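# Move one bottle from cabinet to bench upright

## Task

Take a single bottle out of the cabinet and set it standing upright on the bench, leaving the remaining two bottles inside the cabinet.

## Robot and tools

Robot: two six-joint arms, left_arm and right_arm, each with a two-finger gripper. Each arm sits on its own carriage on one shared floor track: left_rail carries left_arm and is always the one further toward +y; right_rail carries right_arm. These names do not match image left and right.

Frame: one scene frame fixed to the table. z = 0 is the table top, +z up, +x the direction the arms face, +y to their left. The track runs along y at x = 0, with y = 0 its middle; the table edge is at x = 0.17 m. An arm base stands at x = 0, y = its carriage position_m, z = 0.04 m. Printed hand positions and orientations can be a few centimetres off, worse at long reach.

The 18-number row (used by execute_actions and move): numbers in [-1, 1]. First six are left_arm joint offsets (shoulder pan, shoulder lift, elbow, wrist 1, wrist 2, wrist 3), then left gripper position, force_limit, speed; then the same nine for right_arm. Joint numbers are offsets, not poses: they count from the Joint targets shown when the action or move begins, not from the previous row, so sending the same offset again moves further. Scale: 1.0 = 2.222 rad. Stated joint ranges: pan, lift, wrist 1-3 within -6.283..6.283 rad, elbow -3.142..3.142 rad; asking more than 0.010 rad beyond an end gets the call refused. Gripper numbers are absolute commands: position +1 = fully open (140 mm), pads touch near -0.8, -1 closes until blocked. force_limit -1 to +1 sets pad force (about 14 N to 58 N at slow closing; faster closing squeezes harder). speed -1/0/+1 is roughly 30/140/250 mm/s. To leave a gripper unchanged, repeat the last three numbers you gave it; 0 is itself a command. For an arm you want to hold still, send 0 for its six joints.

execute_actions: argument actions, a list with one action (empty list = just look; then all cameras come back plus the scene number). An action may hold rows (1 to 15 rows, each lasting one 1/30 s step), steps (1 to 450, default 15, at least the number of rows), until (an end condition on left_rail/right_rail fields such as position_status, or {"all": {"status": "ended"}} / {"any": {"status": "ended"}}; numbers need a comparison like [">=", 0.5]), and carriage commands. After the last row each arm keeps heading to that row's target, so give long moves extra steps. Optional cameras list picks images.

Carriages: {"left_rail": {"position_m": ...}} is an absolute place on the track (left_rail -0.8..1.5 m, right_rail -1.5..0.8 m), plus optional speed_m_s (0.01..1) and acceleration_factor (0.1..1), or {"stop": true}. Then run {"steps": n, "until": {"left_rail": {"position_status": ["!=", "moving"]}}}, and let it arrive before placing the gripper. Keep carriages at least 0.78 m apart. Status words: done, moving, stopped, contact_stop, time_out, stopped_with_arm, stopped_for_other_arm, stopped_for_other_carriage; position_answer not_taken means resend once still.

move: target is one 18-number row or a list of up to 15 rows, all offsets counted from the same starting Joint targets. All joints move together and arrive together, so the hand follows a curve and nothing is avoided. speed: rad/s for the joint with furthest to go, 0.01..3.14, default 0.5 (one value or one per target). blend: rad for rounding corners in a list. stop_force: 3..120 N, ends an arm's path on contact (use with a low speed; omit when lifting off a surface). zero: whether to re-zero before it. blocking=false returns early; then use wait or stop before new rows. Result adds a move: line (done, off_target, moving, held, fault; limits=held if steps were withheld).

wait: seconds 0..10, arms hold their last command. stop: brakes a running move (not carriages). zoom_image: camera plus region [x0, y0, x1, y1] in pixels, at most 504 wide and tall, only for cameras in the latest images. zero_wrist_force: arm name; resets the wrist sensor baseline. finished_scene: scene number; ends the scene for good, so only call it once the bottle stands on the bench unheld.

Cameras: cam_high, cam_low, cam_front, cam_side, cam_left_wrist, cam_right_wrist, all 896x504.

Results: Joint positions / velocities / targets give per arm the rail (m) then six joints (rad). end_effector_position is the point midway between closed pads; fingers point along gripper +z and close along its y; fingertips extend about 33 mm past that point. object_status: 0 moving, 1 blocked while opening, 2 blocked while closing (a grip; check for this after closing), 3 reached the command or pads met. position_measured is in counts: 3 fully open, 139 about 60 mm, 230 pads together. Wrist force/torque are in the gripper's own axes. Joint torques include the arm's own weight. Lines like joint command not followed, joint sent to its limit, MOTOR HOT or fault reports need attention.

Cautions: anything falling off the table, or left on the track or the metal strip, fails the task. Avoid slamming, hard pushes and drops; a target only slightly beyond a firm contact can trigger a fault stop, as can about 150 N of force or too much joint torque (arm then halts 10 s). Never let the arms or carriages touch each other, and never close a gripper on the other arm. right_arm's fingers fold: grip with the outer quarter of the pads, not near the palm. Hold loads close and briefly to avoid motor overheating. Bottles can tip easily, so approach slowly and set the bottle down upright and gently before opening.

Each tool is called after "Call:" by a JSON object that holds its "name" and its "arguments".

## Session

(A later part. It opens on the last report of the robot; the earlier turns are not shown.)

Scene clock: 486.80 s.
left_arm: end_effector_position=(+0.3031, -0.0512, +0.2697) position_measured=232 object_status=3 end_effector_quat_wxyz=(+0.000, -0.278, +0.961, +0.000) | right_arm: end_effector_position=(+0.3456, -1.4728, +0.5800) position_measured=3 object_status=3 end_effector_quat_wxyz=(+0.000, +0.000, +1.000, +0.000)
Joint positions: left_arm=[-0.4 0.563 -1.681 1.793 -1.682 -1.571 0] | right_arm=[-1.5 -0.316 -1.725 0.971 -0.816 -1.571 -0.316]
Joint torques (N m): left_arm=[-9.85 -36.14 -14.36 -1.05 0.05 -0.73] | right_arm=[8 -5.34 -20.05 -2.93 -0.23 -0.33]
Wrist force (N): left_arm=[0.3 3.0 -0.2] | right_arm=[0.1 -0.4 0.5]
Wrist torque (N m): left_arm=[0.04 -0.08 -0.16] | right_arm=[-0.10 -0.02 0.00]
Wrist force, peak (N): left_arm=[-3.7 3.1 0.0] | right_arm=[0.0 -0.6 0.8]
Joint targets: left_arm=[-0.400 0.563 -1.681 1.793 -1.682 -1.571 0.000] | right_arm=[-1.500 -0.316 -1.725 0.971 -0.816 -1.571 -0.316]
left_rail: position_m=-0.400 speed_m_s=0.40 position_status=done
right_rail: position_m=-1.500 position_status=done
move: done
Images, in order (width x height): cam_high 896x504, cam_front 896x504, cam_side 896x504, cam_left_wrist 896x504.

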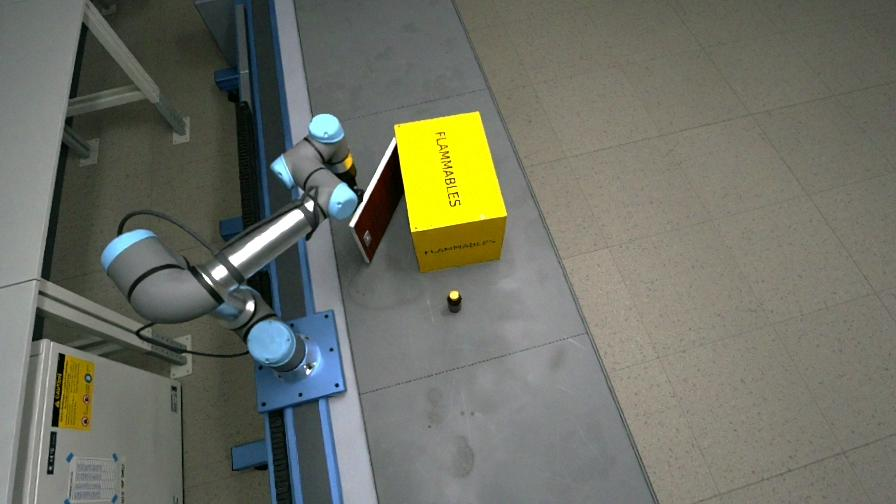

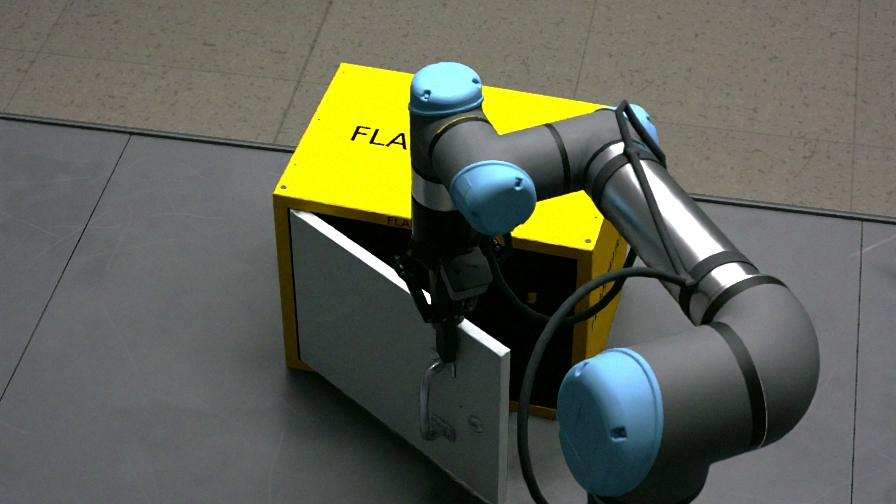

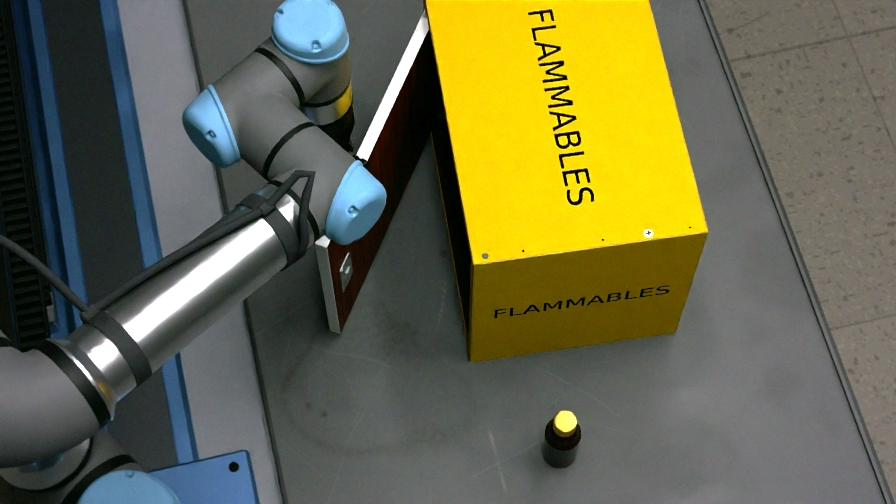

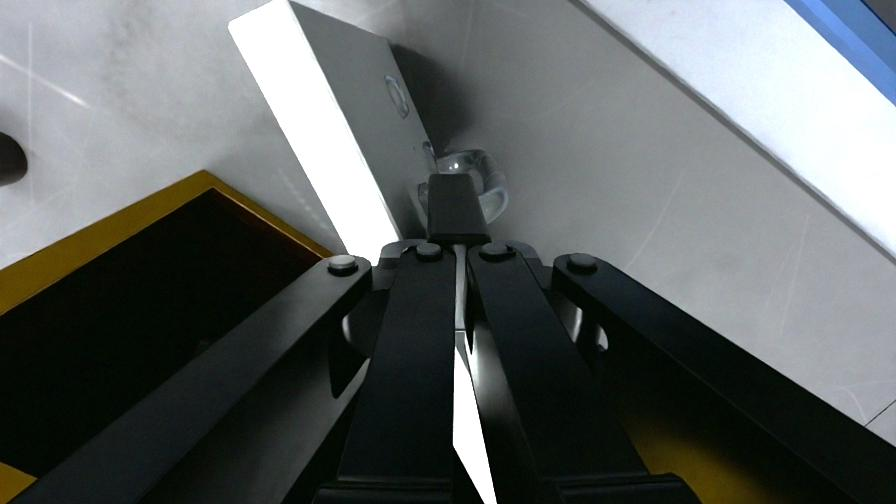

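Call:
{"name": "move", "arguments": {"target": [[-0.0764,0.0324,-0.0470,0.0146,0,0,-1,-0.5,-0.5,0,0,0,0,0,0,1,1,1],[-0.0951,0.0613,-0.0757,0.0145,0,0,-1,-0.5,-0.5,0,0,0,0,0,0,1,1,1],[-0.1050,0.0804,-0.0959,0.0155,0,0,-1,-0.5,-0.5,0,0,0,0,0,0,1,1,1]], "speed": [0.15,0.1,0.06], "blend": 0.02, "stop_force": 20, "cameras": ["cam_side","cam_front","cam_left_wrist"]}}

Scene clock: 502.17 s.
left_arm: end_effector_position=(+0.4379, -0.1041, +0.2847) position_measured=232 object_status=3 end_effector_quat_wxyz=(-0.001, -0.169, +0.986, +0.000) | right_arm: end_effector_position=(+0.3456, -1.4728, +0.5800) position_measured=3 object_status=3 end_effector_quat_wxyz=(+0.000, +0.000, +1.000, +0.000)
Joint positions: left_arm=[-0.4 0.339 -1.521 1.6 -1.649 -1.571 0] | right_arm=[-1.5 -0.316 -1.725 0.971 -0.816 -1.571 -0.316]
Joint torques (N m): left_arm=[6.68 -44.28 -13.93 -1.1 1.12 -0.71] | right_arm=[8.1 -5.57 -20.56 -2.98 -0.48 -0.23]
Wrist force (N): left_arm=[0.1 0.7 0.0] | right_arm=[0.0 -0.2 0.5]
Wrist torque (N m): left_arm=[0.13 -0.01 -0.11] | right_arm=[-0.05 0.01 0.00]
Wrist force, peak (N): left_arm=[36.4 10.5 -9.3] | right_arm=[0.1 -0.8 0.6]
Joint targets: left_arm=[-0.400 0.339 -1.521 1.600 -1.649 -1.571 0.000] | right_arm=[-1.500 -0.316 -1.725 0.971 -0.816 -1.571 -0.316]
left_rail: position_m=-0.400 speed_m_s=0.40 position_status=done
right_rail: position_m=-1.500 position_status=done
move: contact (left_arm); path passed 2 of 3 targets; left_arm: the elbow is farthest, 0.020 rad from its target
Images, in order (width x height): cam_front 896x504, cam_side 896x504, cam_left_wrist 896x504.

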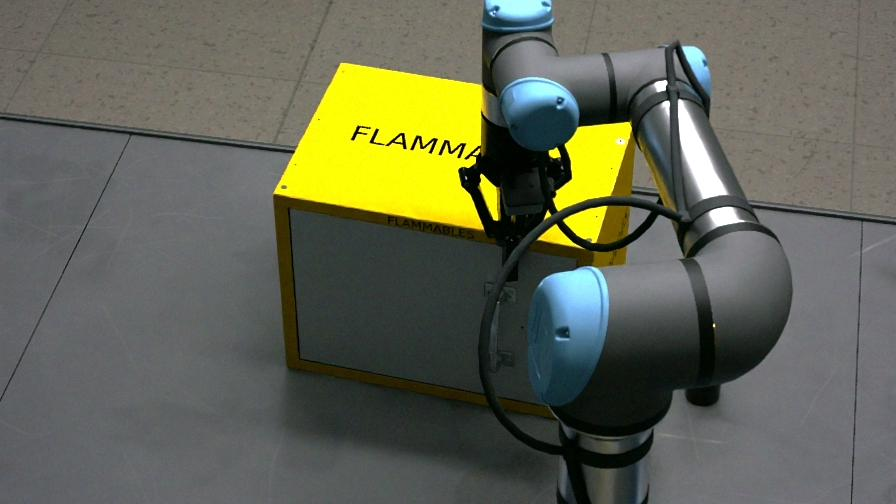

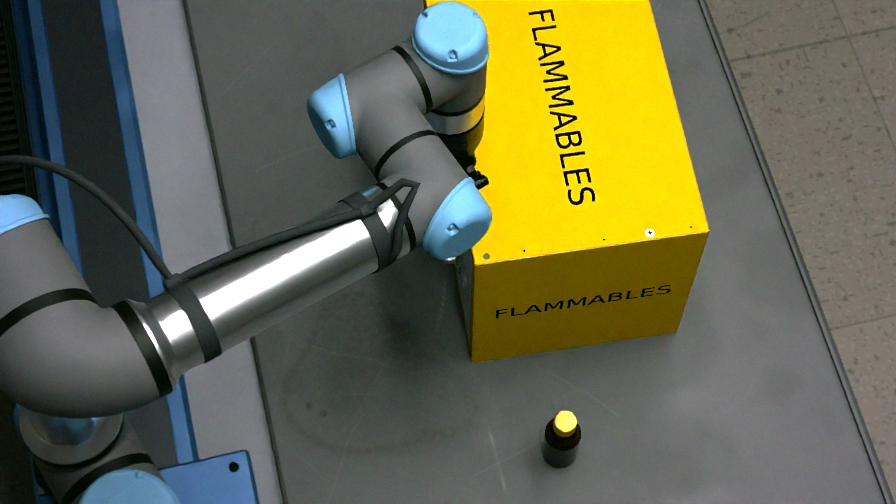

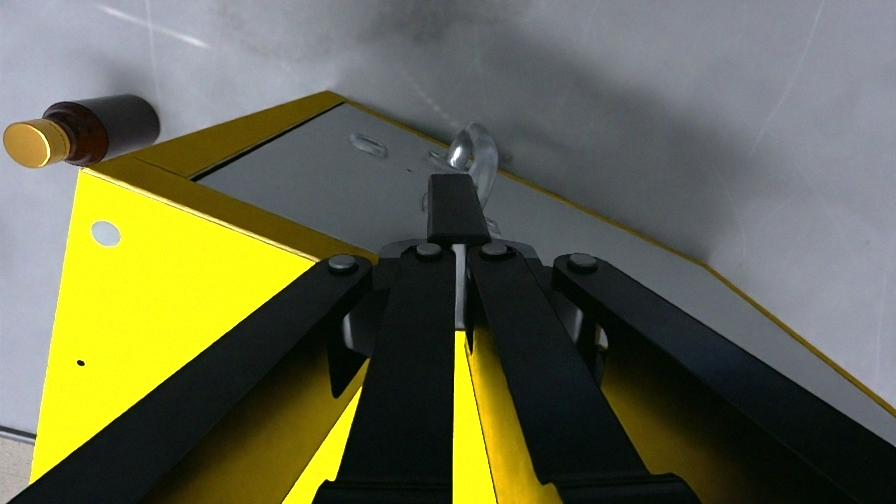

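Call:
{"name": "move", "arguments": {"target": [0.03,-0.04,0.03,0.01,0,0,-1,-0.5,-0.5,0,0,0,0,0,0,1,1,1], "cameras": ["cam_front"]}}

Scene clock: 505.60 s.
left_arm: end_effector_position=(+0.3833, -0.0903, +0.2936) position_measured=232 object_status=3 end_effector_quat_wxyz=(-0.001, -0.201, +0.979, +0.000) | right_arm: end_effector_position=(+0.3456, -1.4728, +0.5800) position_measured=3 object_status=3 end_effector_quat_wxyz=(+0.000, +0.000, +1.000, +0.000)
Joint positions: left_arm=[-0.4 0.406 -1.609 1.666 -1.627 -1.571 0] | right_arm=[-1.5 -0.316 -1.725 0.971 -0.816 -1.571 -0.316]
Joint torques (N m): left_arm=[7.08 -39.96 -13.71 -1.11 1 -0.7] | right_arm=[6.62 -5.48 -18.87 -3.12 -0.47 -0.39]
Wrist force (N): left_arm=[0.2 0.2 0.0] | right_arm=[0.4 -0.3 0.6]
Wrist torque (N m): left_arm=[0.00 -0.03 -0.10] | right_arm=[-0.07 -0.08 0.00]
Wrist force, peak (N): left_arm=[0.9 0.9 0.2] | right_arm=[-0.1 -0.9 0.3]
Joint targets: left_arm=[-0.400 0.406 -1.610 1.667 -1.626 -1.571 0.000] | right_arm=[-1.500 -0.316 -1.725 0.971 -0.816 -1.571 -0.316]
left_rail: position_m=-0.400 speed_m_s=0.40 position_status=done
right_rail: position_m=-1.500 position_status=done
move: done
Images, in order (width x height): cam_front 896x504.

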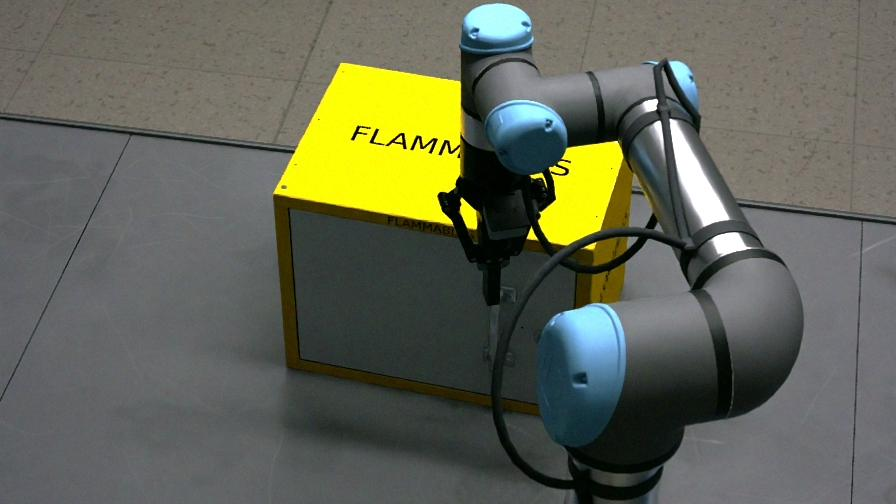

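Call:
{"name": "finished_scene", "arguments": {"scene": 1}}

The scene is finished: the task was done.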